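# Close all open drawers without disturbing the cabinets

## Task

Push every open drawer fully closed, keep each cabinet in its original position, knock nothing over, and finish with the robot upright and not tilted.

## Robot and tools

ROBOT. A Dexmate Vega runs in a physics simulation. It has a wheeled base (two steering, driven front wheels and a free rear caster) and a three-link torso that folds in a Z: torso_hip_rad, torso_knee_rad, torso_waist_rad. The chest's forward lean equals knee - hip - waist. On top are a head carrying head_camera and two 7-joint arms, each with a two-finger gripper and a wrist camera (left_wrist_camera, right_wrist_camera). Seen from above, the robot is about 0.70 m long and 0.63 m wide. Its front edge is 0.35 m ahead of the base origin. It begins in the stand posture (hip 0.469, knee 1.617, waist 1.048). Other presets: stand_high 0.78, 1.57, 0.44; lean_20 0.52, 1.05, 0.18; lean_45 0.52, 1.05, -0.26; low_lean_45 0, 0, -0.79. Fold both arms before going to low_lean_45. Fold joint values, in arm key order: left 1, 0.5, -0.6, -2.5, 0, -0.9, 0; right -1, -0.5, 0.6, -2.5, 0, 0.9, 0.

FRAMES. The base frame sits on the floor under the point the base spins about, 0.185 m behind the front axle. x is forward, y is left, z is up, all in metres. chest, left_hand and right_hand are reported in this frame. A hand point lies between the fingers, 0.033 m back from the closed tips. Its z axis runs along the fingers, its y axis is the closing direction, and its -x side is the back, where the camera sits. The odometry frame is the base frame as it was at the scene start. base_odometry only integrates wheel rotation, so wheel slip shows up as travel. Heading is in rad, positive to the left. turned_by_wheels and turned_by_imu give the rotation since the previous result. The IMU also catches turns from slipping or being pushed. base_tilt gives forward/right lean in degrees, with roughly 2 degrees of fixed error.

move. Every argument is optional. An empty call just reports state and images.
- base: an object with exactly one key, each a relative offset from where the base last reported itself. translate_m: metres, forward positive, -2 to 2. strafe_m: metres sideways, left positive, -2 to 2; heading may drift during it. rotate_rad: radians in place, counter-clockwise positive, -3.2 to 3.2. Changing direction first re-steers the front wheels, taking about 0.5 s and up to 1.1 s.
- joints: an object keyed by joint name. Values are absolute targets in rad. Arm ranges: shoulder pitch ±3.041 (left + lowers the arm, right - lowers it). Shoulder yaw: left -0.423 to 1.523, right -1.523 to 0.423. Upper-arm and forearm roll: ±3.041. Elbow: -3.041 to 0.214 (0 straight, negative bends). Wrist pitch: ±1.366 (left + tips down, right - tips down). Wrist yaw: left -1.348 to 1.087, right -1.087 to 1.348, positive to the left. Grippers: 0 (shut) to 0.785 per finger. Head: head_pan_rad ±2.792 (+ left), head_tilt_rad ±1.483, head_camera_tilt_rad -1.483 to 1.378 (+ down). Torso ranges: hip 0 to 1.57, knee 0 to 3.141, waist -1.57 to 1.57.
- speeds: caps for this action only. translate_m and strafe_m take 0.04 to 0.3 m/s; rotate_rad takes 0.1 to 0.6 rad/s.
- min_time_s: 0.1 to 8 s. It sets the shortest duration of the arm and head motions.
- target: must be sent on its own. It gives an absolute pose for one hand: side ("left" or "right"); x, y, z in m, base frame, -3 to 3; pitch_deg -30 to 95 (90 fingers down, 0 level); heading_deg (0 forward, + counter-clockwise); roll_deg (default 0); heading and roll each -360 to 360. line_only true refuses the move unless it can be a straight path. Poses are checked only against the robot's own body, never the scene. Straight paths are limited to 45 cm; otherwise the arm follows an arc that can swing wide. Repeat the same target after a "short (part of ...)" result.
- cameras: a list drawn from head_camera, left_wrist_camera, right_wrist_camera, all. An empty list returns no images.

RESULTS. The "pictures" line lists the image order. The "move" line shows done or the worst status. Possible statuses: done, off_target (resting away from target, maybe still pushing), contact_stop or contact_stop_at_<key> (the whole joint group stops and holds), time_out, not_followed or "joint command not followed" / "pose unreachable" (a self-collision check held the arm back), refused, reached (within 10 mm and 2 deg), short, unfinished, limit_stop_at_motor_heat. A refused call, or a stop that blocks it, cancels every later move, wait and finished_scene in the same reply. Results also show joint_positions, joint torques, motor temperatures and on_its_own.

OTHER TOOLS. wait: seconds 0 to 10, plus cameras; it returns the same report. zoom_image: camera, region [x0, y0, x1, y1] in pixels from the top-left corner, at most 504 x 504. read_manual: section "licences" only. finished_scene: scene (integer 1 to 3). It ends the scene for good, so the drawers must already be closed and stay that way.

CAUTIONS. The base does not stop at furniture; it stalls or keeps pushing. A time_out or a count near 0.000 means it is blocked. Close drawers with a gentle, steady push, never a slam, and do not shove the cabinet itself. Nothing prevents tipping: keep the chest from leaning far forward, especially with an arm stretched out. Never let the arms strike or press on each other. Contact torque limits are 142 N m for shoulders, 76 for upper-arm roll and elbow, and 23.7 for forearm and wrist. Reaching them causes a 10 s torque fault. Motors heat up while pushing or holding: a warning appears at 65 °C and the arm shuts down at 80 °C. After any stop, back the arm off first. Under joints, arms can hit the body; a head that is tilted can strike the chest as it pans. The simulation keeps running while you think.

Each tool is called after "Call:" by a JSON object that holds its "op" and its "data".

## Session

Call:
{"op": "move", "data": {"joints": {"head_camera_tilt_rad":0.4}, "cameras": ["head_camera"]}}

Call:
{"op": "move", "data": {"joints": {"head_pan_rad":1.3}, "cameras": ["head_camera"]}}

Call:
{"op": "move", "data": {"joints": {"head_pan_rad":2.6}, "cameras": ["head_camera"]}}

Call:
{"op": "move", "data": {"joints": {"head_pan_rad":-2.6}, "cameras": ["head_camera"]}}

Call:
{"op": "move", "data": {"joints": {"head_pan_rad":-1.3}, "cameras": ["head_camera"]}}

Scene clock: 0.90 s.
Joint torques (N m): left_arm=[6.31 0.87 2.47 -7.23 0.43 -1.98 0.01] | right_arm=[-1.9 0.66 -0.63 -4.16 -0.09 2.37 0.08]
Motor temperatures (°C): left_arm=[27 30 30 31 34 39 35] | right_arm=[29 28 29 31 34 35 35]
move: done
base_odometry: x=+0.000 y=+0.000 heading=+0.000
turned_by_wheels: +0.000
turned_by_imu: +0.000
base_tilt: forward=+0.6 right=-0.1
base_status: not commanded
joint_positions: torso_hip_rad=+0.469 torso_knee_rad=+1.617 torso_waist_rad=+1.048 left_shoulder_pitch_rad=+2.199 left_shoulder_yaw_rad=+0.001 left_upper_arm_roll_rad=-0.010 left_elbow_rad=-1.084 left_forearm_roll_rad=+0.015 left_wrist_pitch_rad=-0.506 left_wrist_yaw_rad=-0.016 left_gripper_rad=+0.005 right_shoulder_pitch_rad=-2.184 right_shoulder_yaw_rad=+0.007 right_upper_arm_roll_rad=+0.010 right_elbow_rad=-1.115 right_forearm_roll_rad=+0.008 right_wrist_pitch_rad=+0.481 right_wrist_yaw_rad=-0.008 right_gripper_rad=+0.005 head_pan_rad=+0.000 head_tilt_rad=+0.000 head_camera_tilt_rad=+0.400
joint_status: all done
chest: x=-0.0111 y=+0.0000 z=+1.4155 quat_wxyz=(+0.999, +0.000, +0.050, +0.000) (m; base frame)
left_hand: x=+0.1921 y=+0.2282 z=+0.6022 quat_wxyz=(+0.417, +0.009, +0.909, -0.003) pitch_deg=+40.7 heading_deg=-1.0 roll_deg=+0.2 back=up (m; base frame)
right_hand: x=+0.2143 y=-0.2374 z=+0.6092 quat_wxyz=(+0.427, +0.011, +0.904, -0.007) pitch_deg=+39.5 heading_deg=-1.6 roll_deg=-0.2 back=up (m; base frame)
pictures: head_camera
Images, in order (width x height): head_camera 896x560.

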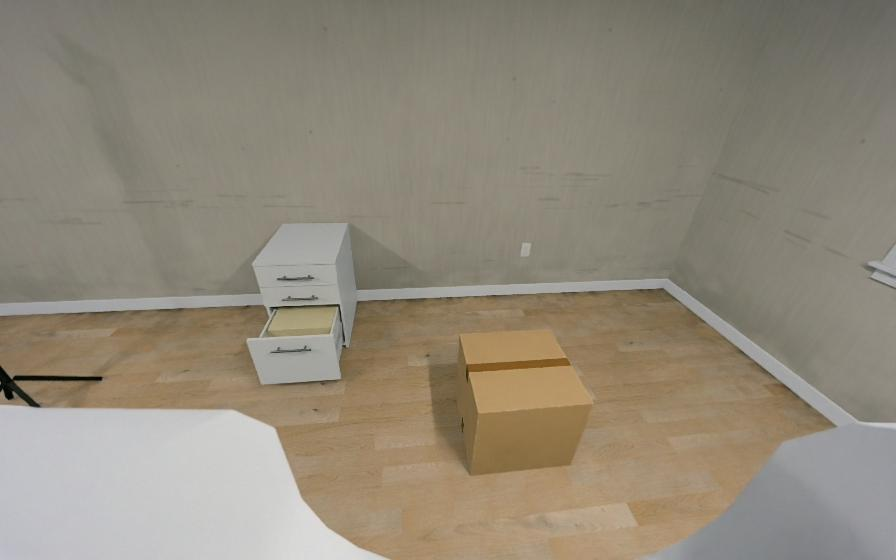

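Scene clock: 2.43 s.
Joint torques (N m): left_arm=[6.66 -2.17 -0.72 -6.55 -0.36 -3.03 -0.18] | right_arm=[-2.55 -0.72 -0.49 -4.05 -0.13 2.27 0.02]
Motor temperatures (°C): left_arm=[27 30 30 31 34 39 35] | right_arm=[29 28 29 31 34 35 35]
move: done
base_odometry: x=+0.000 y=+0.000 heading=+0.000
turned_by_wheels: +0.000
turned_by_imu: +0.000
base_tilt: forward=+0.6 right=-0.1
base_status: not commanded
joint_positions: torso_hip_rad=+0.469 torso_knee_rad=+1.617 torso_waist_rad=+1.048 left_shoulder_pitch_rad=+2.199 left_shoulder_yaw_rad=+0.001 left_upper_arm_roll_rad=-0.010 left_elbow_rad=-1.084 left_forearm_roll_rad=+0.015 left_wrist_pitch_rad=-0.506 left_wrist_yaw_rad=-0.016 left_gripper_rad=+0.005 right_shoulder_pitch_rad=-2.184 right_shoulder_yaw_rad=+0.007 right_upper_arm_roll_rad=+0.010 right_elbow_rad=-1.115 right_forearm_roll_rad=+0.008 right_wrist_pitch_rad=+0.481 right_wrist_yaw_rad=-0.008 right_gripper_rad=+0.005 head_pan_rad=+1.300 head_tilt_rad=+0.000 head_camera_tilt_rad=+0.400
joint_status: all done
chest: x=-0.0111 y=+0.0000 z=+1.4155 quat_wxyz=(+0.999, +0.000, +0.050, +0.000) (m; base frame)
left_hand: x=+0.1921 y=+0.2282 z=+0.6022 quat_wxyz=(+0.417, +0.009, +0.909, -0.003) pitch_deg=+40.7 heading_deg=-1.0 roll_deg=+0.2 back=up (m; base frame)
right_hand: x=+0.2143 y=-0.2374 z=+0.6092 quat_wxyz=(+0.427, +0.011, +0.904, -0.007) pitch_deg=+39.5 heading_deg=-1.6 roll_deg=-0.2 back=up (m; base frame)
pictures: head_camera
Images, in order (width x height): head_camera 896x560.

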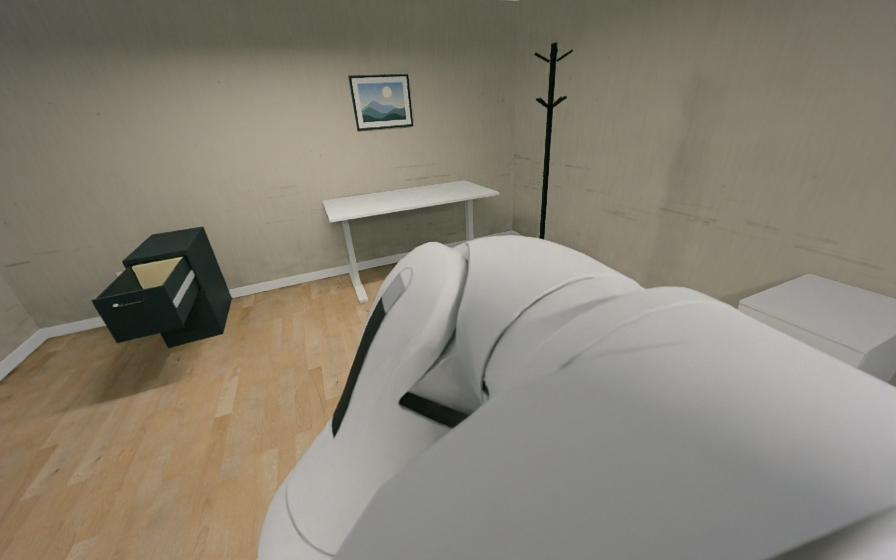

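Scene clock: 3.97 s.
Joint torques (N m): left_arm=[4.71 -1.39 -0.25 -6.4 -0.47 -2.33 -0.2] | right_arm=[-2.8 0.5 -0.48 -4.76 -0.06 1.77 0.15]
Motor temperatures (°C): left_arm=[27 30 30 31 34 39 35] | right_arm=[29 28 29 31 34 35 35]
move: done
base_odometry: x=+0.000 y=+0.000 heading=+0.000
turned_by_wheels: +0.000
turned_by_imu: +0.000
base_tilt: forward=+0.7 right=-0.1
base_status: not commanded
joint_positions: torso_hip_rad=+0.469 torso_knee_rad=+1.617 torso_waist_rad=+1.048 left_shoulder_pitch_rad=+2.199 left_shoulder_yaw_rad=+0.001 left_upper_arm_roll_rad=-0.010 left_elbow_rad=-1.084 left_forearm_roll_rad=+0.015 left_wrist_pitch_rad=-0.506 left_wrist_yaw_rad=-0.016 left_gripper_rad=+0.005 right_shoulder_pitch_rad=-2.184 right_shoulder_yaw_rad=+0.007 right_upper_arm_roll_rad=+0.010 right_elbow_rad=-1.115 right_forearm_roll_rad=+0.008 right_wrist_pitch_rad=+0.481 right_wrist_yaw_rad=-0.008 right_gripper_rad=+0.005 head_pan_rad=+2.600 head_tilt_rad=+0.000 head_camera_tilt_rad=+0.400
joint_status: all done
chest: x=-0.0111 y=+0.0000 z=+1.4155 quat_wxyz=(+0.999, +0.000, +0.050, +0.000) (m; base frame)
left_hand: x=+0.1921 y=+0.2282 z=+0.6022 quat_wxyz=(+0.417, +0.009, +0.909, -0.003) pitch_deg=+40.7 heading_deg=-1.0 roll_deg=+0.2 back=up (m; base frame)
right_hand: x=+0.2143 y=-0.2374 z=+0.6092 quat_wxyz=(+0.427, +0.011, +0.904, -0.007) pitch_deg=+39.5 heading_deg=-1.6 roll_deg=-0.2 back=up (m; base frame)
pictures: head_camera
Images, in order (width x height): head_camera 896x560.

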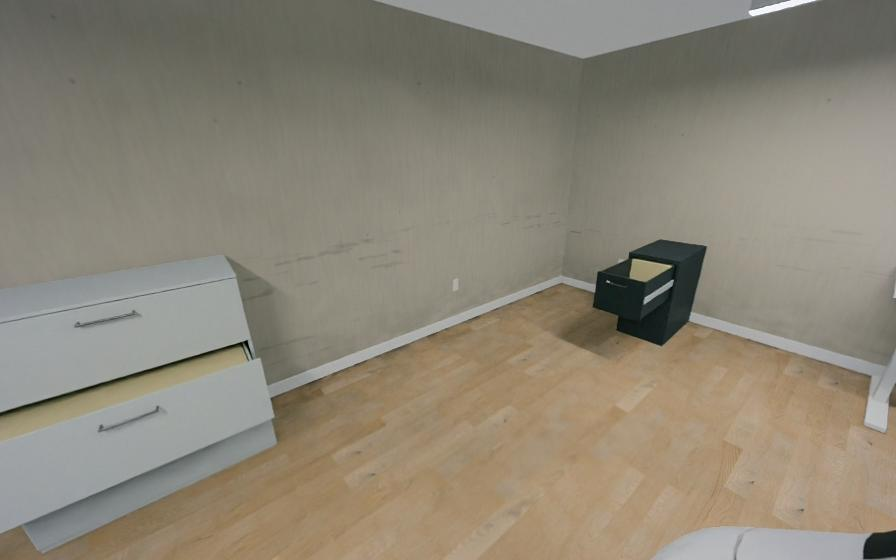

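Scene clock: 8.10 s.
Joint torques (N m): left_arm=[4.96 1.75 -0.93 -6.13 0.48 -2.31 -0.47] | right_arm=[-1.55 0.11 -0.49 -4.88 -0.04 1.59 0.14]
Motor temperatures (°C): left_arm=[27 30 30 31 34 39 35] | right_arm=[29 28 29 31 34 35 35]
move: done
base_odometry: x=+0.000 y=+0.000 heading=+0.000
turned_by_wheels: +0.000
turned_by_imu: +0.001
base_tilt: forward=+0.6 right=-0.1
base_status: not commanded
joint_positions: torso_hip_rad=+0.469 torso_knee_rad=+1.617 torso_waist_rad=+1.048 left_shoulder_pitch_rad=+2.199 left_shoulder_yaw_rad=+0.001 left_upper_arm_roll_rad=-0.010 left_elbow_rad=-1.084 left_forearm_roll_rad=+0.015 left_wrist_pitch_rad=-0.506 left_wrist_yaw_rad=-0.016 left_gripper_rad=+0.005 right_shoulder_pitch_rad=-2.184 right_shoulder_yaw_rad=+0.007 right_upper_arm_roll_rad=+0.010 right_elbow_rad=-1.115 right_forearm_roll_rad=+0.008 right_wrist_pitch_rad=+0.481 right_wrist_yaw_rad=-0.008 right_gripper_rad=+0.005 head_pan_rad=-2.600 head_tilt_rad=+0.000 head_camera_tilt_rad=+0.400
joint_status: all done
chest: x=-0.0111 y=+0.0000 z=+1.4155 quat_wxyz=(+0.999, +0.000, +0.050, +0.000) (m; base frame)
left_hand: x=+0.1921 y=+0.2282 z=+0.6022 quat_wxyz=(+0.417, +0.009, +0.909, -0.003) pitch_deg=+40.7 heading_deg=-1.0 roll_deg=+0.2 back=up (m; base frame)
right_hand: x=+0.2143 y=-0.2374 z=+0.6092 quat_wxyz=(+0.427, +0.011, +0.904, -0.007) pitch_deg=+39.5 heading_deg=-1.6 roll_deg=-0.2 back=up (m; base frame)
pictures: head_camera
Images, in order (width x height): head_camera 896x560.

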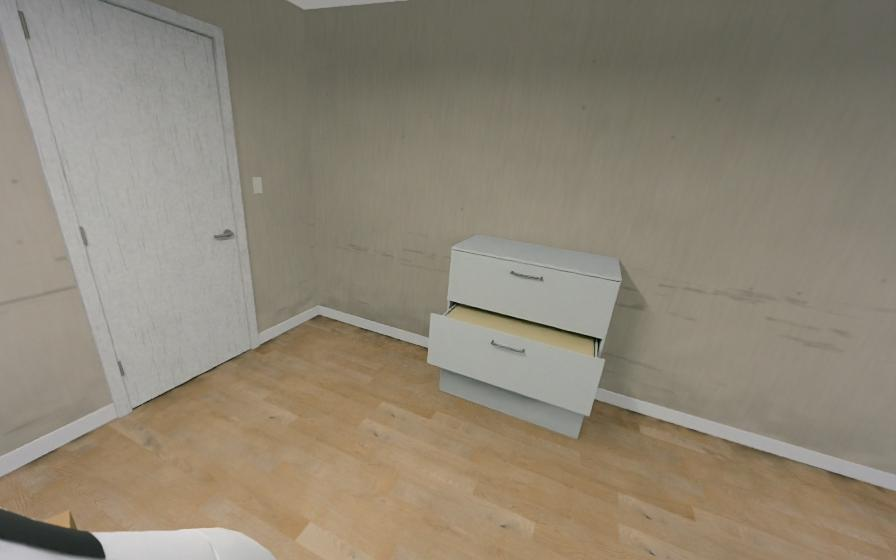

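Scene clock: 9.63 s.
Joint torques (N m): left_arm=[7.63 1.18 -0.01 -5.72 -0.97 -2.62 -0.11] | right_arm=[-2.28 0.12 -0.8 -4.17 -0.07 1.93 -0.03]
Motor temperatures (°C): left_arm=[27 30 30 31 34 39 35] | right_arm=[29 28 29 31 34 35 35]
move: done
base_odometry: x=+0.000 y=+0.000 heading=+0.000
turned_by_wheels: +0.000
turned_by_imu: +0.000
base_tilt: forward=+0.7 right=+0.0
base_status: not commanded
joint_positions: torso_hip_rad=+0.469 torso_knee_rad=+1.617 torso_waist_rad=+1.048 left_shoulder_pitch_rad=+2.199 left_shoulder_yaw_rad=+0.001 left_upper_arm_roll_rad=-0.010 left_elbow_rad=-1.084 left_forearm_roll_rad=+0.015 left_wrist_pitch_rad=-0.506 left_wrist_yaw_rad=-0.016 left_gripper_rad=+0.005 right_shoulder_pitch_rad=-2.184 right_shoulder_yaw_rad=+0.007 right_upper_arm_roll_rad=+0.010 right_elbow_rad=-1.115 right_forearm_roll_rad=+0.008 right_wrist_pitch_rad=+0.481 right_wrist_yaw_rad=-0.008 right_gripper_rad=+0.005 head_pan_rad=-1.300 head_tilt_rad=+0.000 head_camera_tilt_rad=+0.400
joint_status: all done
chest: x=-0.0111 y=+0.0000 z=+1.4155 quat_wxyz=(+0.999, +0.000, +0.050, +0.000) (m; base frame)
left_hand: x=+0.1921 y=+0.2282 z=+0.6022 quat_wxyz=(+0.417, +0.009, +0.909, -0.003) pitch_deg=+40.7 heading_deg=-1.0 roll_deg=+0.2 back=up (m; base frame)
right_hand: x=+0.2143 y=-0.2374 z=+0.6092 quat_wxyz=(+0.427, +0.011, +0.904, -0.007) pitch_deg=+39.5 heading_deg=-1.6 roll_deg=-0.2 back=up (m; base frame)
pictures: head_camera
Images, in order (width x height): head_camera 896x560.

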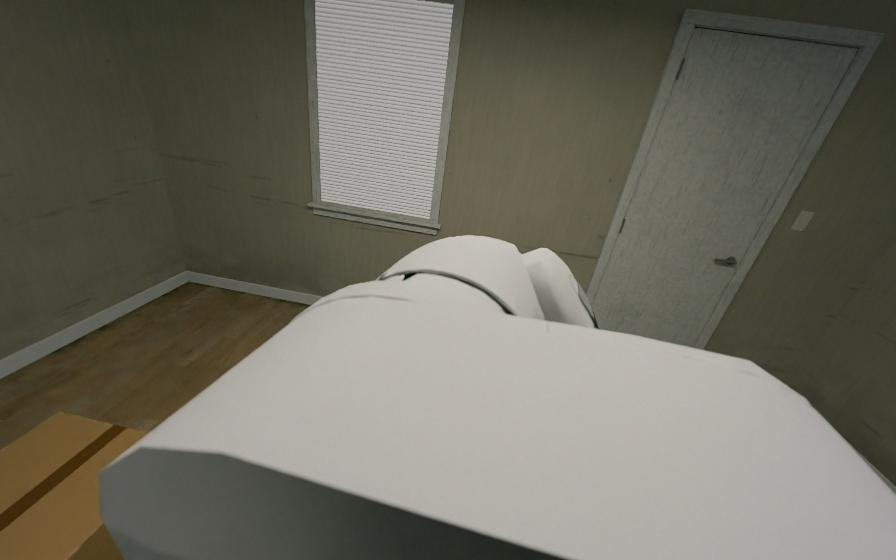

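Call:
{"op": "move", "data": {"base": {"rotate_rad":0.08}, "joints": {"right_shoulder_pitch_rad":-1,"right_shoulder_yaw_rad":-0.5,"right_upper_arm_roll_rad":0.6,"right_elbow_rad":-2.5,"right_forearm_roll_rad":0,"right_wrist_pitch_rad":0.9,"right_wrist_yaw_rad":0,"left_shoulder_pitch_rad":0.9,"left_elbow_rad":-1.3,"head_pan_rad":0,"head_camera_tilt_rad":0.3}, "cameras": ["head_camera"]}}

Call:
{"op": "move", "data": {"base": {"strafe_m":0.45}, "joints": {"torso_hip_rad":0.0,"torso_knee_rad":0.5,"torso_waist_rad":-0.1,"head_camera_tilt_rad":0.0}, "cameras": ["head_camera","left_wrist_camera"]}}

Scene clock: 38.73 s.
Joint torques (N m): left_arm=[-21.98 0.52 -0.59 -13.17 0.49 -1.86 0.08] | right_arm=[13.15 -7.45 3.9 -2.2 -0.09 -1.82 -0.01]
Motor temperatures (°C): left_arm=[28 30 30 31 34 39 35] | right_arm=[30 28 29 31 34 35 35]
move: done
base_odometry: x=+0.000 y=+0.000 heading=+0.080
turned_by_wheels: +0.080
turned_by_imu: +0.079
base_tilt: forward=+0.7 right=+0.0
base_status: done
joint_positions: torso_hip_rad=+0.469 torso_knee_rad=+1.617 torso_waist_rad=+1.048 left_shoulder_pitch_rad=+0.904 left_shoulder_yaw_rad=+0.001 left_upper_arm_roll_rad=-0.010 left_elbow_rad=-1.299 left_forearm_roll_rad=+0.015 left_wrist_pitch_rad=-0.506 left_wrist_yaw_rad=-0.016 left_gripper_rad=+0.005 right_shoulder_pitch_rad=-1.006 right_shoulder_yaw_rad=-0.497 right_upper_arm_roll_rad=+0.597 right_elbow_rad=-2.494 right_forearm_roll_rad=+0.000 right_wrist_pitch_rad=+0.898 right_wrist_yaw_rad=+0.000 right_gripper_rad=+0.005 head_pan_rad=+0.000 head_tilt_rad=+0.000 head_camera_tilt_rad=+0.300
joint_status: all done
chest: x=-0.0111 y=+0.0000 z=+1.4155 quat_wxyz=(+0.999, +0.000, +0.050, +0.000) (m; base frame)
left_hand: x=+0.7679 y=+0.2283 z=+1.5165 quat_wxyz=(+0.927, +0.009, +0.375, +0.005) pitch_deg=-45.9 heading_deg=-1.1 roll_deg=+1.7 back=up (m; base frame)
right_hand: x=-0.0192 y=-0.1563 z=+1.7194 quat_wxyz=(+0.843, -0.203, -0.392, -0.308) pitch_deg=-37.6 heading_deg=+132.5 roll_deg=+7.3 back=down (m; base frame)
pictures: head_camera
Images, in order (width x height): head_camera 896x560.

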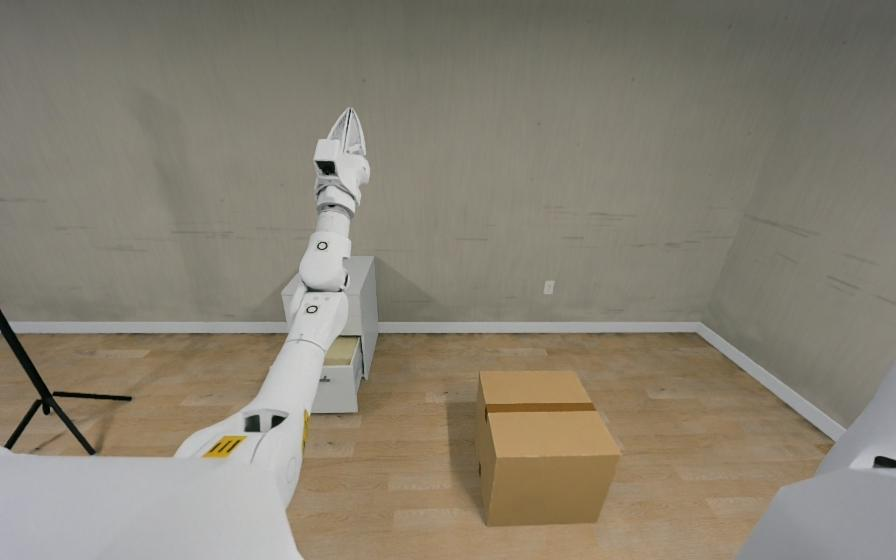

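Scene clock: 44.27 s.
Joint torques (N m): left_arm=[-15.81 1.02 -1.98 -15.95 -0.39 -2.63 0.23] | right_arm=[12.37 -8 6.61 -4.55 0.99 -0.93 -0.8]
Motor temperatures (°C): left_arm=[28 30 30 31 34 39 35] | right_arm=[30 28 29 31 34 35 35]
move: done
base_odometry: x=-0.039 y=+0.447 heading=+0.087
turned_by_wheels: +0.007
turned_by_imu: +0.003
base_tilt: forward=+0.7 right=-0.1
base_status: done
joint_positions: torso_hip_rad=+0.000 torso_knee_rad=+0.500 torso_waist_rad=-0.100 left_shoulder_pitch_rad=+0.900 left_shoulder_yaw_rad=+0.001 left_upper_arm_roll_rad=-0.010 left_elbow_rad=-1.300 left_forearm_roll_rad=+0.015 left_wrist_pitch_rad=-0.506 left_wrist_yaw_rad=-0.016 left_gripper_rad=+0.005 right_shoulder_pitch_rad=-1.000 right_shoulder_yaw_rad=-0.500 right_upper_arm_roll_rad=+0.600 right_elbow_rad=-2.500 right_forearm_roll_rad=+0.000 right_wrist_pitch_rad=+0.900 right_wrist_yaw_rad=+0.000 right_gripper_rad=+0.005 head_pan_rad=+0.000 head_tilt_rad=+0.000 head_camera_tilt_rad=+0.000
joint_status: all done
chest: x=+0.0532 y=+0.0000 z=+1.0668 quat_wxyz=(+0.955, +0.000, +0.296, +0.000) (m; base frame)
left_hand: x=+0.7863 y=+0.2283 z=+0.7851 quat_wxyz=(+0.806, +0.010, +0.591, +0.003) pitch_deg=-17.5 heading_deg=-0.8 roll_deg=+1.2 back=up (m; base frame)
right_hand: x=+0.1865 y=-0.1534 z=+1.3372 quat_wxyz=(+0.911, -0.275, -0.178, -0.249) pitch_deg=-51.7 heading_deg=+107.6 roll_deg=+41.8 back=down (m; base frame)
pictures: head_camera, left_wrist_camera
Images, in order (width x height): head_camera 896x560, left_wrist_camera 672x420.

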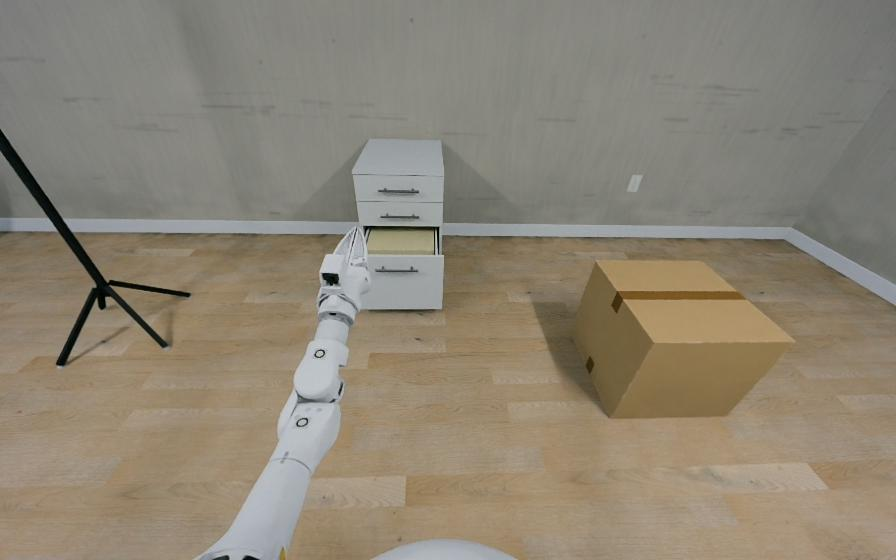

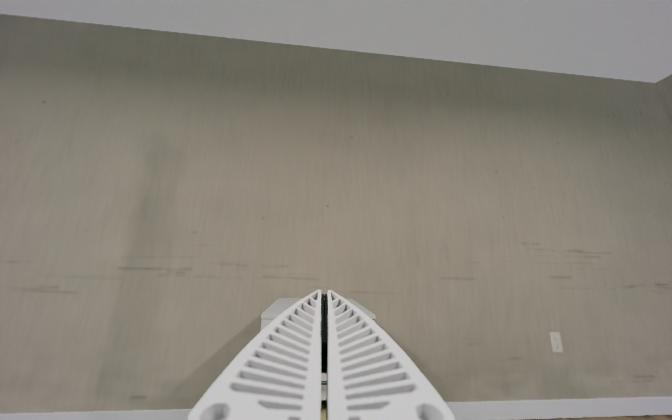

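Call:
{"op": "move", "data": {"target": {"side":"left","x":0.62,"y":0.17,"z":0.23,"pitch_deg":25,"heading_deg":0}, "cameras": ["head_camera","left_wrist_camera"]}}

Scene clock: 50.63 s.
Joint torques (N m): left_arm=[-15.33 -2.35 -0.67 -13.37 0.11 -1.71 0.09] | right_arm=[13.06 -8.23 6.36 -5.07 1.09 -1.4 -0.75]
Motor temperatures (°C): left_arm=[28 30 30 31 34 39 35] | right_arm=[30 28 29 31 34 35 35]
move: refused
base_odometry: x=-0.039 y=+0.447 heading=+0.087
turned_by_wheels: +0.000
turned_by_imu: +0.001
base_tilt: forward=+0.6 right=-0.1
base_status: not commanded
joint_positions: torso_hip_rad=+0.000 torso_knee_rad=+0.500 torso_waist_rad=-0.100 left_shoulder_pitch_rad=+0.900 left_shoulder_yaw_rad=+0.001 left_upper_arm_roll_rad=-0.010 left_elbow_rad=-1.300 left_forearm_roll_rad=+0.015 left_wrist_pitch_rad=-0.506 left_wrist_yaw_rad=-0.016 left_gripper_rad=+0.005 right_shoulder_pitch_rad=-1.000 right_shoulder_yaw_rad=-0.500 right_upper_arm_roll_rad=+0.600 right_elbow_rad=-2.500 right_forearm_roll_rad=+0.000 right_wrist_pitch_rad=+0.900 right_wrist_yaw_rad=+0.000 right_gripper_rad=+0.005 head_pan_rad=+0.000 head_tilt_rad=+0.000 head_camera_tilt_rad=+0.000
joint_status: not commanded
chest: x=+0.0532 y=+0.0000 z=+1.0668 quat_wxyz=(+0.955, +0.000, +0.296, +0.000) (m; base frame)
left_hand: x=+0.7863 y=+0.2283 z=+0.7851 quat_wxyz=(+0.806, +0.010, +0.591, +0.003) pitch_deg=-17.5 heading_deg=-0.8 roll_deg=+1.2 back=up (m; base frame)
left_hand_status: refused: no posture of the arm gets there (out of reach): the closest leaves the hand 9.3 cm and 3 deg from the pose. Nothing moved.
right_hand: x=+0.1865 y=-0.1534 z=+1.3372 quat_wxyz=(+0.911, -0.275, -0.178, -0.249) pitch_deg=-51.7 heading_deg=+107.6 roll_deg=+41.8 back=down (m; base frame)
pictures: head_camera, left_wrist_camera
Images, in order (width x height): head_camera 896x560, left_wrist_camera 672x420.

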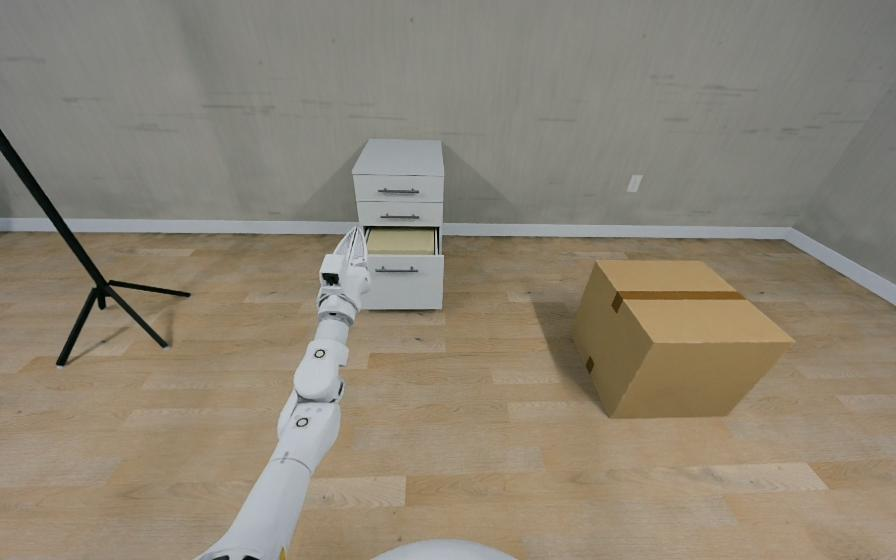

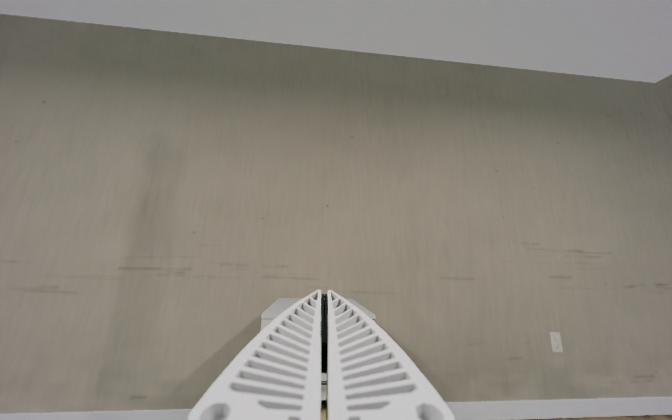

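Call:
{"op": "move", "data": {"joints": {"torso_knee_rad":0.3,"torso_waist_rad":-0.6,"head_camera_tilt_rad":-0.3,"left_shoulder_pitch_rad":0.7}, "cameras": []}}

Call:
{"op": "move", "data": {"target": {"side":"left","x":0.62,"y":0.17,"z":0.23,"pitch_deg":25,"heading_deg":0}, "cameras": ["head_camera","left_wrist_camera"]}}

Scene clock: 63.07 s.
Joint torques (N m): left_arm=[-12.84 0.03 0.65 -14.41 -0.05 -2.41 -0.37] | right_arm=[10.06 -7.12 7.54 -5.66 1.47 -0.79 -1.26]
Motor temperatures (°C): left_arm=[29 30 30 31 34 39 35] | right_arm=[30 28 30 31 34 35 35]
move: done
base_odometry: x=-0.039 y=+0.447 heading=+0.087
turned_by_wheels: +0.000
turned_by_imu: +0.001
base_tilt: forward=+0.7 right=-0.1
base_status: not commanded
joint_positions: torso_hip_rad=+0.000 torso_knee_rad=+0.300 torso_waist_rad=-0.600 left_shoulder_pitch_rad=+0.702 left_shoulder_yaw_rad=+0.001 left_upper_arm_roll_rad=-0.010 left_elbow_rad=-1.300 left_forearm_roll_rad=+0.015 left_wrist_pitch_rad=-0.506 left_wrist_yaw_rad=-0.016 left_gripper_rad=+0.005 right_shoulder_pitch_rad=-1.000 right_shoulder_yaw_rad=-0.500 right_upper_arm_roll_rad=+0.600 right_elbow_rad=-2.500 right_forearm_roll_rad=+0.000 right_wrist_pitch_rad=+0.900 right_wrist_yaw_rad=+0.000 right_gripper_rad=+0.005 head_pan_rad=+0.000 head_tilt_rad=+0.000 head_camera_tilt_rad=-0.300
joint_status: all done
chest: x=+0.1130 y=+0.0000 z=+0.9217 quat_wxyz=(+0.900, +0.000, +0.435, +0.000) (m; base frame)
left_hand: x=+0.8139 y=+0.2283 z=+0.5673 quat_wxyz=(+0.775, +0.010, +0.631, +0.002) pitch_deg=-11.7 heading_deg=-0.8 roll_deg=+1.1 back=up (m; base frame)
right_hand: x=+0.3203 y=-0.1534 z=+1.1406 quat_wxyz=(+0.928, -0.309, -0.040, -0.205) pitch_deg=-53.7 heading_deg=+84.9 roll_deg=+70.1 back=down (m; base frame)
pictures: none
No camera images: "cameras" was empty.

Scene clock: 63.37 s.
Joint torques (N m): left_arm=[-12.54 -1.39 0.05 -13.07 0.18 -3.61 0.14] | right_arm=[9.48 -7.56 7.52 -6.12 1.42 -0.4 -1.3]
Motor temperatures (°C): left_arm=[29 30 30 31 34 39 35] | right_arm=[30 28 30 31 34 35 35]
move: refused
base_odometry: x=-0.039 y=+0.447 heading=+0.087
turned_by_wheels: +0.000
turned_by_imu: +0.000
base_tilt: forward=+0.6 right=-0.1
base_status: not commanded
joint_positions: torso_hip_rad=+0.000 torso_knee_rad=+0.300 torso_waist_rad=-0.600 left_shoulder_pitch_rad=+0.701 left_shoulder_yaw_rad=+0.001 left_upper_arm_roll_rad=-0.010 left_elbow_rad=-1.300 left_forearm_roll_rad=+0.015 left_wrist_pitch_rad=-0.506 left_wrist_yaw_rad=-0.016 left_gripper_rad=+0.005 right_shoulder_pitch_rad=-1.000 right_shoulder_yaw_rad=-0.500 right_upper_arm_roll_rad=+0.600 right_elbow_rad=-2.500 right_forearm_roll_rad=+0.000 right_wrist_pitch_rad=+0.900 right_wrist_yaw_rad=+0.000 right_gripper_rad=+0.005 head_pan_rad=+0.000 head_tilt_rad=+0.000 head_camera_tilt_rad=-0.300
joint_status: not commanded
chest: x=+0.1130 y=+0.0000 z=+0.9217 quat_wxyz=(+0.900, +0.000, +0.435, +0.000) (m; base frame)
left_hand: x=+0.8141 y=+0.2283 z=+0.5676 quat_wxyz=(+0.776, +0.010, +0.631, +0.002) pitch_deg=-11.7 heading_deg=-0.8 roll_deg=+1.1 back=up (m; base frame)
left_hand_status: refused: the best posture that gets there brings the left wrist into the base, as the model's coarse spheres have them (needs 2.6 cm clear). Nothing moved.
right_hand: x=+0.3203 y=-0.1534 z=+1.1406 quat_wxyz=(+0.928, -0.309, -0.040, -0.205) pitch_deg=-53.7 heading_deg=+84.9 roll_deg=+70.1 back=down (m; base frame)
pictures: head_camera, left_wrist_camera
Images, in order (width x height): head_camera 896x560, left_wrist_camera 672x420.

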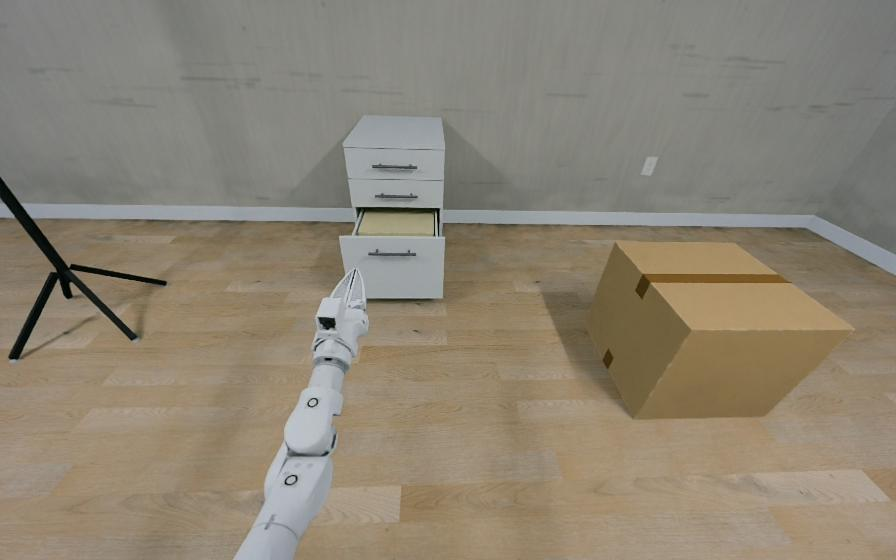

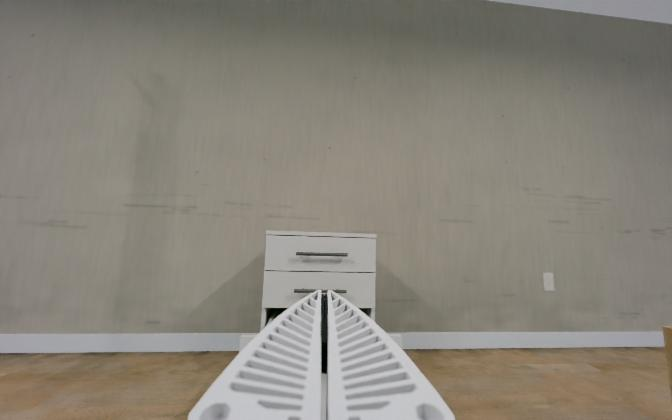

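Call:
{"op": "move", "data": {"target": {"side":"left","x":0.72,"y":0.18,"z":0.24,"pitch_deg":35,"heading_deg":0}, "cameras": ["head_camera","left_wrist_camera"]}}

Scene clock: 72.20 s.
Joint torques (N m): left_arm=[-13.31 -4.88 5.36 -13.4 0.82 -2.25 0.69] | right_arm=[9.8 -7.11 7.58 -5.62 1.51 -1.6 -1.12]
Motor temperatures (°C): left_arm=[29 30 30 32 34 39 35] | right_arm=[30 28 30 31 34 35 35]
move: done
base_odometry: x=-0.039 y=+0.447 heading=+0.087
turned_by_wheels: +0.000
turned_by_imu: +0.001
base_tilt: forward=+0.6 right=-0.1
base_status: not commanded
joint_positions: torso_hip_rad=+0.000 torso_knee_rad=+0.300 torso_waist_rad=-0.600 left_shoulder_pitch_rad=+0.779 left_shoulder_yaw_rad=-0.090 left_upper_arm_roll_rad=+0.035 left_elbow_rad=-1.346 left_forearm_roll_rad=+0.065 left_wrist_pitch_rad=+0.274 left_wrist_yaw_rad=+0.057 left_gripper_rad=+0.005 right_shoulder_pitch_rad=-1.000 right_shoulder_yaw_rad=-0.500 right_upper_arm_roll_rad=+0.600 right_elbow_rad=-2.500 right_forearm_roll_rad=+0.000 right_wrist_pitch_rad=+0.900 right_wrist_yaw_rad=+0.000 right_gripper_rad=+0.005 head_pan_rad=+0.000 head_tilt_rad=+0.000 head_camera_tilt_rad=-0.300
joint_status: not commanded
chest: x=+0.1130 y=+0.0000 z=+0.9217 quat_wxyz=(+0.900, +0.000, +0.435, +0.000) (m; base frame)
left_hand: x=+0.7211 y=+0.1807 z=+0.2424 quat_wxyz=(+0.465, +0.000, +0.885, +0.000) pitch_deg=+34.6 heading_deg=+0.0 roll_deg=+0.0 back=up (m; base frame)
left_hand_status: reached (straight line, planned for 2.8 s): 3 mm and 0.4 deg off.
right_hand: x=+0.3203 y=-0.1534 z=+1.1406 quat_wxyz=(+0.928, -0.309, -0.040, -0.205) pitch_deg=-53.7 heading_deg=+84.9 roll_deg=+70.1 back=down (m; base frame)
pictures: head_camera, left_wrist_camera
Images, in order (width x height): head_camera 896x560, left_wrist_camera 672x420.

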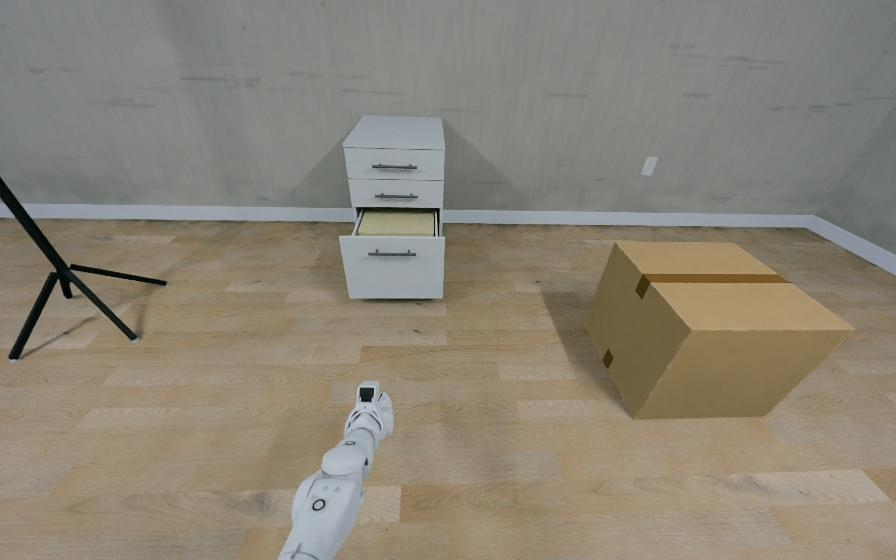

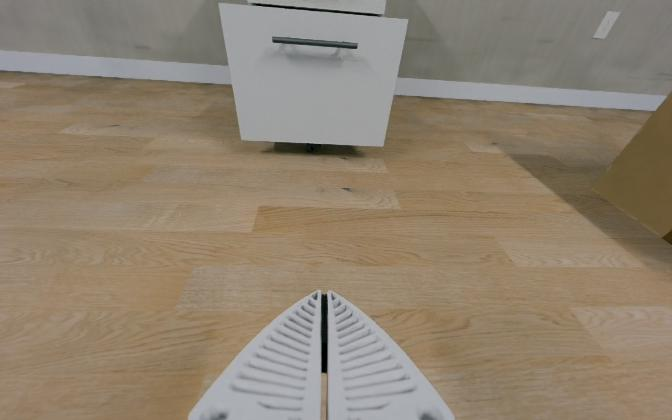

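Call:
{"op": "move", "data": {"base": {"rotate_rad":-0.05}, "cameras": []}}

Call:
{"op": "move", "data": {"base": {"strafe_m":0.06}, "cameras": []}}

Call:
{"op": "move", "data": {"base": {"translate_m":0.28}, "speeds": {"translate_m":0.15}, "cameras": ["head_camera","left_wrist_camera"]}}

Scene clock: 79.40 s.
Joint torques (N m): left_arm=[-12.2 -1.45 4.86 -12.31 -0.26 -1.75 0.24] | right_arm=[9.97 -7.94 7.33 -5.92 1.49 -1.22 -1.13]
Motor temperatures (°C): left_arm=[29 30 30 32 34 39 35] | right_arm=[30 28 30 31 34 35 35]
move: done
base_odometry: x=-0.039 y=+0.447 heading=+0.037
turned_by_wheels: -0.050
turned_by_imu: -0.048
base_tilt: forward=+0.7 right=-0.1
base_status: done
joint_positions: torso_hip_rad=+0.000 torso_knee_rad=+0.300 torso_waist_rad=-0.600 left_shoulder_pitch_rad=+0.777 left_shoulder_yaw_rad=-0.091 left_upper_arm_roll_rad=+0.035 left_elbow_rad=-1.343 left_forearm_roll_rad=+0.065 left_wrist_pitch_rad=+0.281 left_wrist_yaw_rad=+0.057 left_gripper_rad=+0.005 right_shoulder_pitch_rad=-1.000 right_shoulder_yaw_rad=-0.500 right_upper_arm_roll_rad=+0.600 right_elbow_rad=-2.500 right_forearm_roll_rad=+0.000 right_wrist_pitch_rad=+0.900 right_wrist_yaw_rad=+0.000 right_gripper_rad=+0.005 head_pan_rad=+0.000 head_tilt_rad=+0.000 head_camera_tilt_rad=-0.300
joint_status: not commanded
chest: x=+0.1130 y=+0.0000 z=+0.9217 quat_wxyz=(+0.900, +0.000, +0.435, +0.000) (m; base frame)
left_hand: x=+0.7197 y=+0.1801 z=+0.2397 quat_wxyz=(+0.461, +0.000, +0.887, +0.000) pitch_deg=+35.0 heading_deg=+0.0 roll_deg=+0.0 back=up (m; base frame)
right_hand: x=+0.3203 y=-0.1534 z=+1.1406 quat_wxyz=(+0.928, -0.309, -0.040, -0.205) pitch_deg=-53.7 heading_deg=+84.9 roll_deg=+70.1 back=down (m; base frame)
pictures: none
No camera images: "cameras" was empty.

Scene clock: 81.13 s.
Joint torques (N m): left_arm=[-9.94 -2.82 5.5 -10.78 0.06 -1.84 0.16] | right_arm=[10.13 -6.91 7.62 -6 1.61 -0.22 -1.29]
Motor temperatures (°C): left_arm=[29 30 30 32 34 39 35] | right_arm=[30 28 30 31 34 35 35]
move: done
base_odometry: x=-0.041 y=+0.507 heading=+0.038
turned_by_wheels: +0.001
turned_by_imu: +0.001
base_tilt: forward=+0.7 right=+0.0
base_status: done
joint_positions: torso_hip_rad=+0.000 torso_knee_rad=+0.300 torso_waist_rad=-0.600 left_shoulder_pitch_rad=+0.777 left_shoulder_yaw_rad=-0.091 left_upper_arm_roll_rad=+0.035 left_elbow_rad=-1.343 left_forearm_roll_rad=+0.065 left_wrist_pitch_rad=+0.281 left_wrist_yaw_rad=+0.057 left_gripper_rad=+0.005 right_shoulder_pitch_rad=-1.000 right_shoulder_yaw_rad=-0.500 right_upper_arm_roll_rad=+0.600 right_elbow_rad=-2.500 right_forearm_roll_rad=+0.000 right_wrist_pitch_rad=+0.900 right_wrist_yaw_rad=+0.000 right_gripper_rad=+0.005 head_pan_rad=+0.000 head_tilt_rad=+0.000 head_camera_tilt_rad=-0.300
joint_status: not commanded
chest: x=+0.1130 y=+0.0000 z=+0.9217 quat_wxyz=(+0.900, +0.000, +0.435, +0.000) (m; base frame)
left_hand: x=+0.7197 y=+0.1801 z=+0.2397 quat_wxyz=(+0.462, +0.000, +0.887, +0.000) pitch_deg=+35.0 heading_deg=+0.0 roll_deg=+0.0 back=up (m; base frame)
right_hand: x=+0.3203 y=-0.1534 z=+1.1406 quat_wxyz=(+0.928, -0.309, -0.040, -0.205) pitch_deg=-53.7 heading_deg=+84.9 roll_deg=+70.1 back=down (m; base frame)
pictures: none
No camera images: "cameras" was empty.

Scene clock: 84.57 s.
Joint torques (N m): left_arm=[-11.94 -1.54 5.02 -12.81 0.11 -1.57 0.61] | right_arm=[9.68 -7.53 7.54 -6.32 1.51 -0.06 -1.37]
Motor temperatures (°C): left_arm=[29 30 30 32 34 39 35] | right_arm=[30 28 30 31 34 35 35]
move: done
base_odometry: x=+0.239 y=+0.518 heading=+0.037
turned_by_wheels: +0.000
turned_by_imu: -0.001
base_tilt: forward=+0.7 right=+0.0
base_status: done
joint_positions: torso_hip_rad=+0.000 torso_knee_rad=+0.300 torso_waist_rad=-0.600 left_shoulder_pitch_rad=+0.777 left_shoulder_yaw_rad=-0.091 left_upper_arm_roll_rad=+0.035 left_elbow_rad=-1.343 left_forearm_roll_rad=+0.065 left_wrist_pitch_rad=+0.281 left_wrist_yaw_rad=+0.057 left_gripper_rad=+0.005 right_shoulder_pitch_rad=-1.000 right_shoulder_yaw_rad=-0.500 right_upper_arm_roll_rad=+0.600 right_elbow_rad=-2.500 right_forearm_roll_rad=+0.000 right_wrist_pitch_rad=+0.900 right_wrist_yaw_rad=+0.000 right_gripper_rad=+0.005 head_pan_rad=+0.000 head_tilt_rad=+0.000 head_camera_tilt_rad=-0.300
joint_status: not commanded
chest: x=+0.1130 y=+0.0000 z=+0.9217 quat_wxyz=(+0.900, +0.000, +0.435, +0.000) (m; base frame)
left_hand: x=+0.7197 y=+0.1801 z=+0.2397 quat_wxyz=(+0.462, +0.000, +0.887, +0.000) pitch_deg=+35.0 heading_deg=+0.0 roll_deg=+0.0 back=up (m; base frame)
right_hand: x=+0.3203 y=-0.1534 z=+1.1406 quat_wxyz=(+0.928, -0.309, -0.040, -0.205) pitch_deg=-53.7 heading_deg=+84.9 roll_deg=+70.1 back=down (m; base frame)
pictures: head_camera, left_wrist_camera
Images, in order (width x height): head_camera 896x560, left_wrist_camera 672x420.

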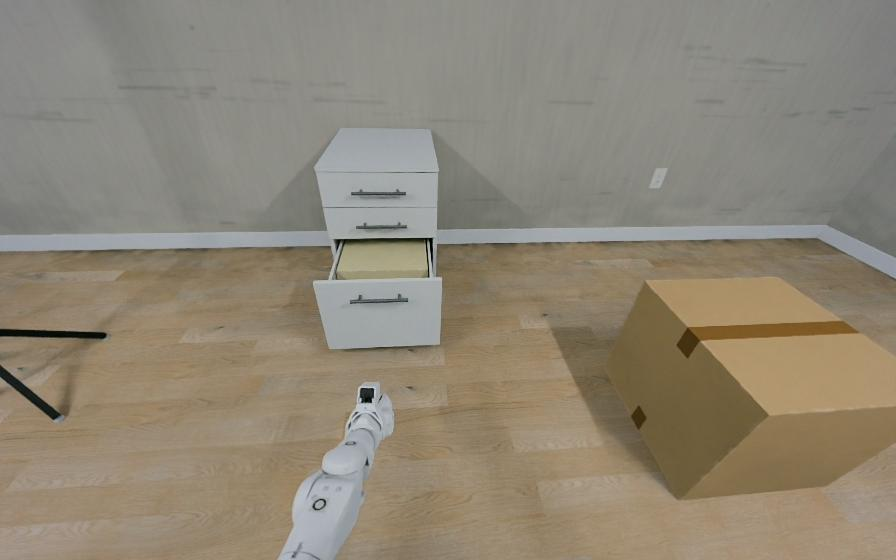

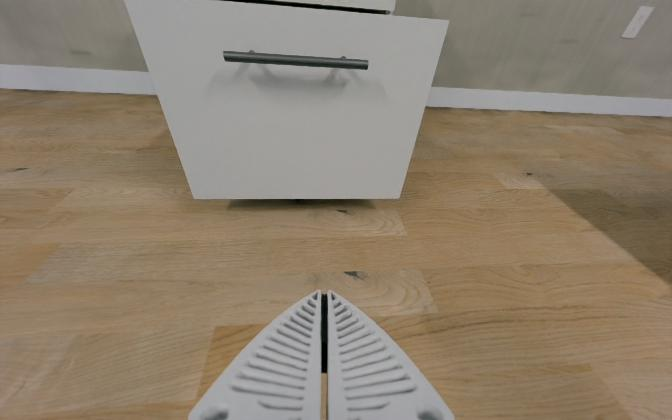

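Call:
{"op": "move", "data": {"base": {"strafe_m":0.03}, "cameras": []}}

Call:
{"op": "move", "data": {"base": {"translate_m":0.17}, "speeds": {"translate_m":0.1}, "cameras": ["head_camera","left_wrist_camera"]}}

Scene clock: 95.03 s.
Joint torques (N m): left_arm=[-11.91 -4.75 4.62 -12.16 -0.8 -2.79 0.55] | right_arm=[10.04 -6.16 7.5 -6.24 1.67 -0.33 -1.43]
Motor temperatures (°C): left_arm=[28 30 30 32 34 39 35] | right_arm=[30 28 30 31 34 35 35]
move: done
base_odometry: x=+0.238 y=+0.548 heading=+0.037
turned_by_wheels: +0.000
turned_by_imu: -0.003
base_tilt: forward=+0.6 right=+0.0
base_status: done
joint_positions: torso_hip_rad=+0.000 torso_knee_rad=+0.300 torso_waist_rad=-0.600 left_shoulder_pitch_rad=+0.777 left_shoulder_yaw_rad=-0.091 left_upper_arm_roll_rad=+0.035 left_elbow_rad=-1.343 left_forearm_roll_rad=+0.065 left_wrist_pitch_rad=+0.281 left_wrist_yaw_rad=+0.057 left_gripper_rad=+0.005 right_shoulder_pitch_rad=-1.000 right_shoulder_yaw_rad=-0.500 right_upper_arm_roll_rad=+0.600 right_elbow_rad=-2.500 right_forearm_roll_rad=+0.000 right_wrist_pitch_rad=+0.900 right_wrist_yaw_rad=+0.000 right_gripper_rad=+0.005 head_pan_rad=+0.000 head_tilt_rad=+0.000 head_camera_tilt_rad=-0.300
joint_status: not commanded
chest: x=+0.1130 y=+0.0000 z=+0.9217 quat_wxyz=(+0.900, +0.000, +0.435, +0.000) (m; base frame)
left_hand: x=+0.7197 y=+0.1801 z=+0.2397 quat_wxyz=(+0.462, +0.000, +0.887, +0.000) pitch_deg=+35.0 heading_deg=+0.0 roll_deg=+0.0 back=up (m; base frame)
right_hand: x=+0.3203 y=-0.1534 z=+1.1406 quat_wxyz=(+0.928, -0.309, -0.040, -0.205) pitch_deg=-53.7 heading_deg=+84.9 roll_deg=+70.1 back=down (m; base frame)
pictures: none
No camera images: "cameras" was empty.

Scene clock: 98.13 s.
Joint torques (N m): left_arm=[-12.24 -2.73 6.04 -14.58 0.61 -1.85 0.25] | right_arm=[10.37 -6.98 7.63 -6.25 1.55 -0.66 -1.35]
Motor temperatures (°C): left_arm=[28 30 30 32 34 39 35] | right_arm=[30 28 30 31 34 35 35]
move: done
base_odometry: x=+0.407 y=+0.555 heading=+0.037
turned_by_wheels: +0.000
turned_by_imu: +0.003
base_tilt: forward=+0.7 right=-0.1
base_status: done
joint_positions: torso_hip_rad=+0.000 torso_knee_rad=+0.300 torso_waist_rad=-0.600 left_shoulder_pitch_rad=+0.777 left_shoulder_yaw_rad=-0.091 left_upper_arm_roll_rad=+0.035 left_elbow_rad=-1.343 left_forearm_roll_rad=+0.065 left_wrist_pitch_rad=+0.281 left_wrist_yaw_rad=+0.057 left_gripper_rad=+0.005 right_shoulder_pitch_rad=-1.000 right_shoulder_yaw_rad=-0.500 right_upper_arm_roll_rad=+0.600 right_elbow_rad=-2.500 right_forearm_roll_rad=+0.000 right_wrist_pitch_rad=+0.900 right_wrist_yaw_rad=+0.000 right_gripper_rad=+0.005 head_pan_rad=+0.000 head_tilt_rad=+0.000 head_camera_tilt_rad=-0.300
joint_status: not commanded
chest: x=+0.1130 y=+0.0000 z=+0.9217 quat_wxyz=(+0.900, +0.000, +0.435, +0.000) (m; base frame)
left_hand: x=+0.7197 y=+0.1801 z=+0.2397 quat_wxyz=(+0.462, +0.000, +0.887, +0.000) pitch_deg=+35.0 heading_deg=+0.0 roll_deg=+0.0 back=up (m; base frame)
right_hand: x=+0.3203 y=-0.1534 z=+1.1406 quat_wxyz=(+0.928, -0.309, -0.040, -0.205) pitch_deg=-53.7 heading_deg=+84.9 roll_deg=+70.1 back=down (m; base frame)
pictures: head_camera, left_wrist_camera
Images, in order (width x height): head_camera 896x560, left_wrist_camera 672x420.

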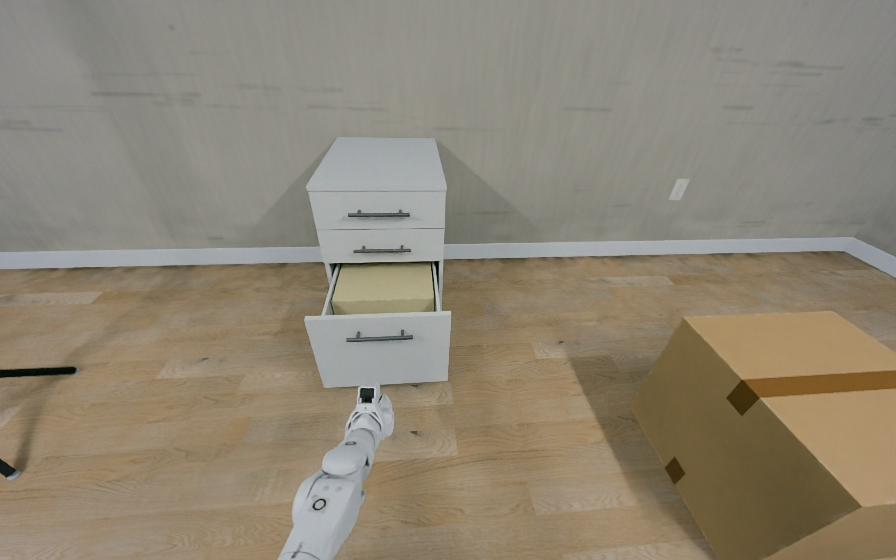

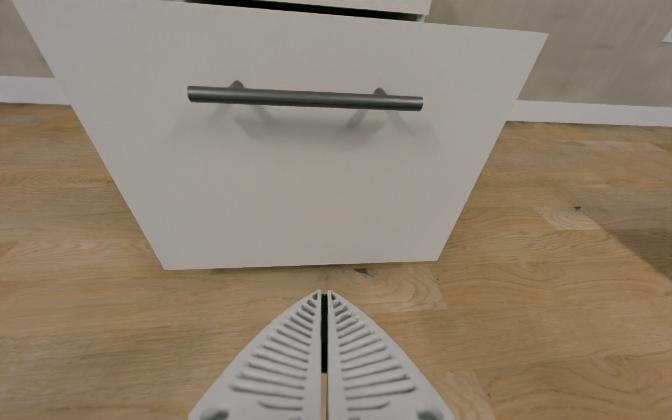

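Call:
{"op": "move", "data": {"base": {"rotate_rad":0.025}, "cameras": []}}

Call:
{"op": "move", "data": {"base": {"translate_m":0.13}, "speeds": {"translate_m":0.07}, "cameras": ["head_camera","left_wrist_camera"]}}

Scene clock: 104.37 s.
Joint torques (N m): left_arm=[-10.05 -3.06 2.8 -10.73 0.21 -1.8 0.61] | right_arm=[10.28 -6.52 7.41 -5.55 1.57 -0.76 -1.35]
Motor temperatures (°C): left_arm=[28 30 30 32 34 39 35] | right_arm=[30 28 30 31 34 35 35]
move: done
base_odometry: x=+0.407 y=+0.555 heading=+0.062
turned_by_wheels: +0.025
turned_by_imu: +0.023
base_tilt: forward=+0.7 right=+0.0
base_status: done
joint_positions: torso_hip_rad=+0.000 torso_knee_rad=+0.300 torso_waist_rad=-0.600 left_shoulder_pitch_rad=+0.777 left_shoulder_yaw_rad=-0.091 left_upper_arm_roll_rad=+0.035 left_elbow_rad=-1.343 left_forearm_roll_rad=+0.065 left_wrist_pitch_rad=+0.281 left_wrist_yaw_rad=+0.057 left_gripper_rad=+0.005 right_shoulder_pitch_rad=-1.000 right_shoulder_yaw_rad=-0.500 right_upper_arm_roll_rad=+0.600 right_elbow_rad=-2.500 right_forearm_roll_rad=+0.000 right_wrist_pitch_rad=+0.900 right_wrist_yaw_rad=+0.000 right_gripper_rad=+0.005 head_pan_rad=+0.000 head_tilt_rad=+0.000 head_camera_tilt_rad=-0.300
joint_status: not commanded
chest: x=+0.1130 y=+0.0000 z=+0.9217 quat_wxyz=(+0.900, +0.000, +0.435, +0.000) (m; base frame)
left_hand: x=+0.7197 y=+0.1801 z=+0.2397 quat_wxyz=(+0.462, +0.000, +0.887, +0.000) pitch_deg=+35.0 heading_deg=+0.0 roll_deg=+0.0 back=up (m; base frame)
right_hand: x=+0.3203 y=-0.1534 z=+1.1406 quat_wxyz=(+0.928, -0.309, -0.040, -0.205) pitch_deg=-53.7 heading_deg=+84.9 roll_deg=+70.1 back=down (m; base frame)
pictures: none
No camera images: "cameras" was empty.

Scene clock: 107.23 s.
Joint torques (N m): left_arm=[-11.33 -2.2 4.17 -11.93 0.06 -1.7 -0.04] | right_arm=[9.76 -7.23 7.41 -6.09 1.56 -0.94 -1.25]
Motor temperatures (°C): left_arm=[28 30 30 32 34 39 35] | right_arm=[30 28 30 31 34 35 35]
move: done
base_odometry: x=+0.537 y=+0.564 heading=+0.062
turned_by_wheels: +0.000
turned_by_imu: +0.000
base_tilt: forward=+0.6 right=-0.1
base_status: done
joint_positions: torso_hip_rad=+0.000 torso_knee_rad=+0.300 torso_waist_rad=-0.600 left_shoulder_pitch_rad=+0.777 left_shoulder_yaw_rad=-0.091 left_upper_arm_roll_rad=+0.035 left_elbow_rad=-1.343 left_forearm_roll_rad=+0.065 left_wrist_pitch_rad=+0.281 left_wrist_yaw_rad=+0.057 left_gripper_rad=+0.005 right_shoulder_pitch_rad=-1.000 right_shoulder_yaw_rad=-0.500 right_upper_arm_roll_rad=+0.600 right_elbow_rad=-2.500 right_forearm_roll_rad=+0.000 right_wrist_pitch_rad=+0.900 right_wrist_yaw_rad=+0.000 right_gripper_rad=+0.005 head_pan_rad=+0.000 head_tilt_rad=+0.000 head_camera_tilt_rad=-0.300
joint_status: not commanded
chest: x=+0.1130 y=+0.0000 z=+0.9217 quat_wxyz=(+0.900, +0.000, +0.435, +0.000) (m; base frame)
left_hand: x=+0.7197 y=+0.1801 z=+0.2397 quat_wxyz=(+0.462, +0.000, +0.887, +0.000) pitch_deg=+35.0 heading_deg=+0.0 roll_deg=+0.0 back=up (m; base frame)
right_hand: x=+0.3203 y=-0.1534 z=+1.1406 quat_wxyz=(+0.928, -0.309, -0.040, -0.205) pitch_deg=-53.7 heading_deg=+84.9 roll_deg=+70.1 back=down (m; base frame)
pictures: head_camera, left_wrist_camera
Images, in order (width x height): head_camera 896x560, left_wrist_camera 672x420.

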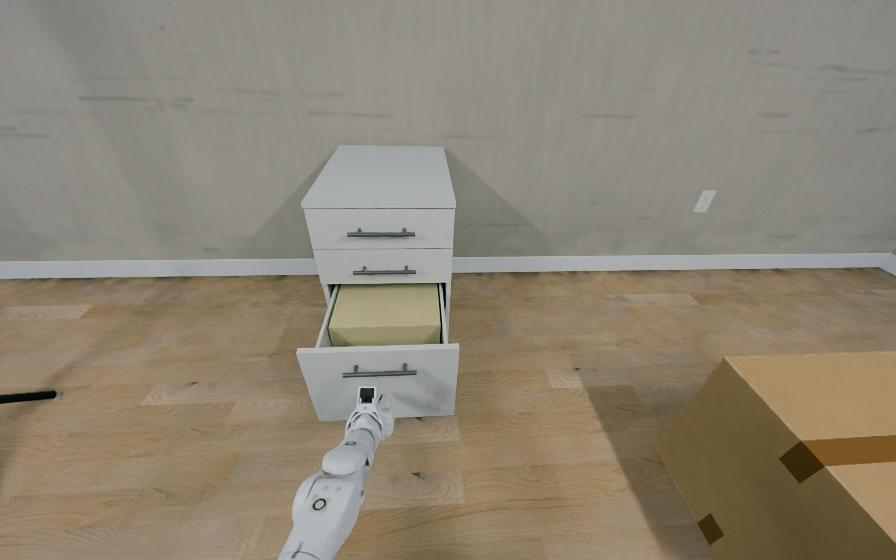

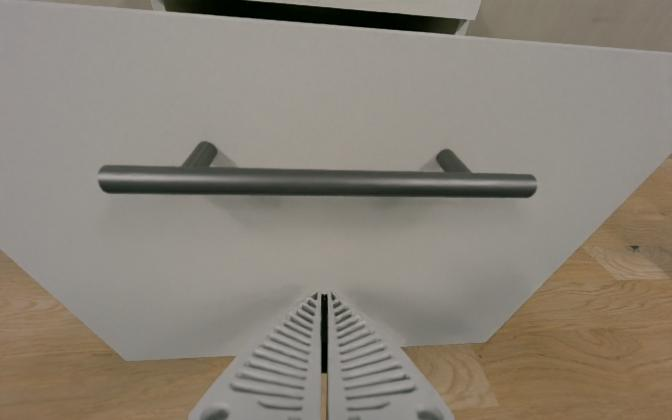

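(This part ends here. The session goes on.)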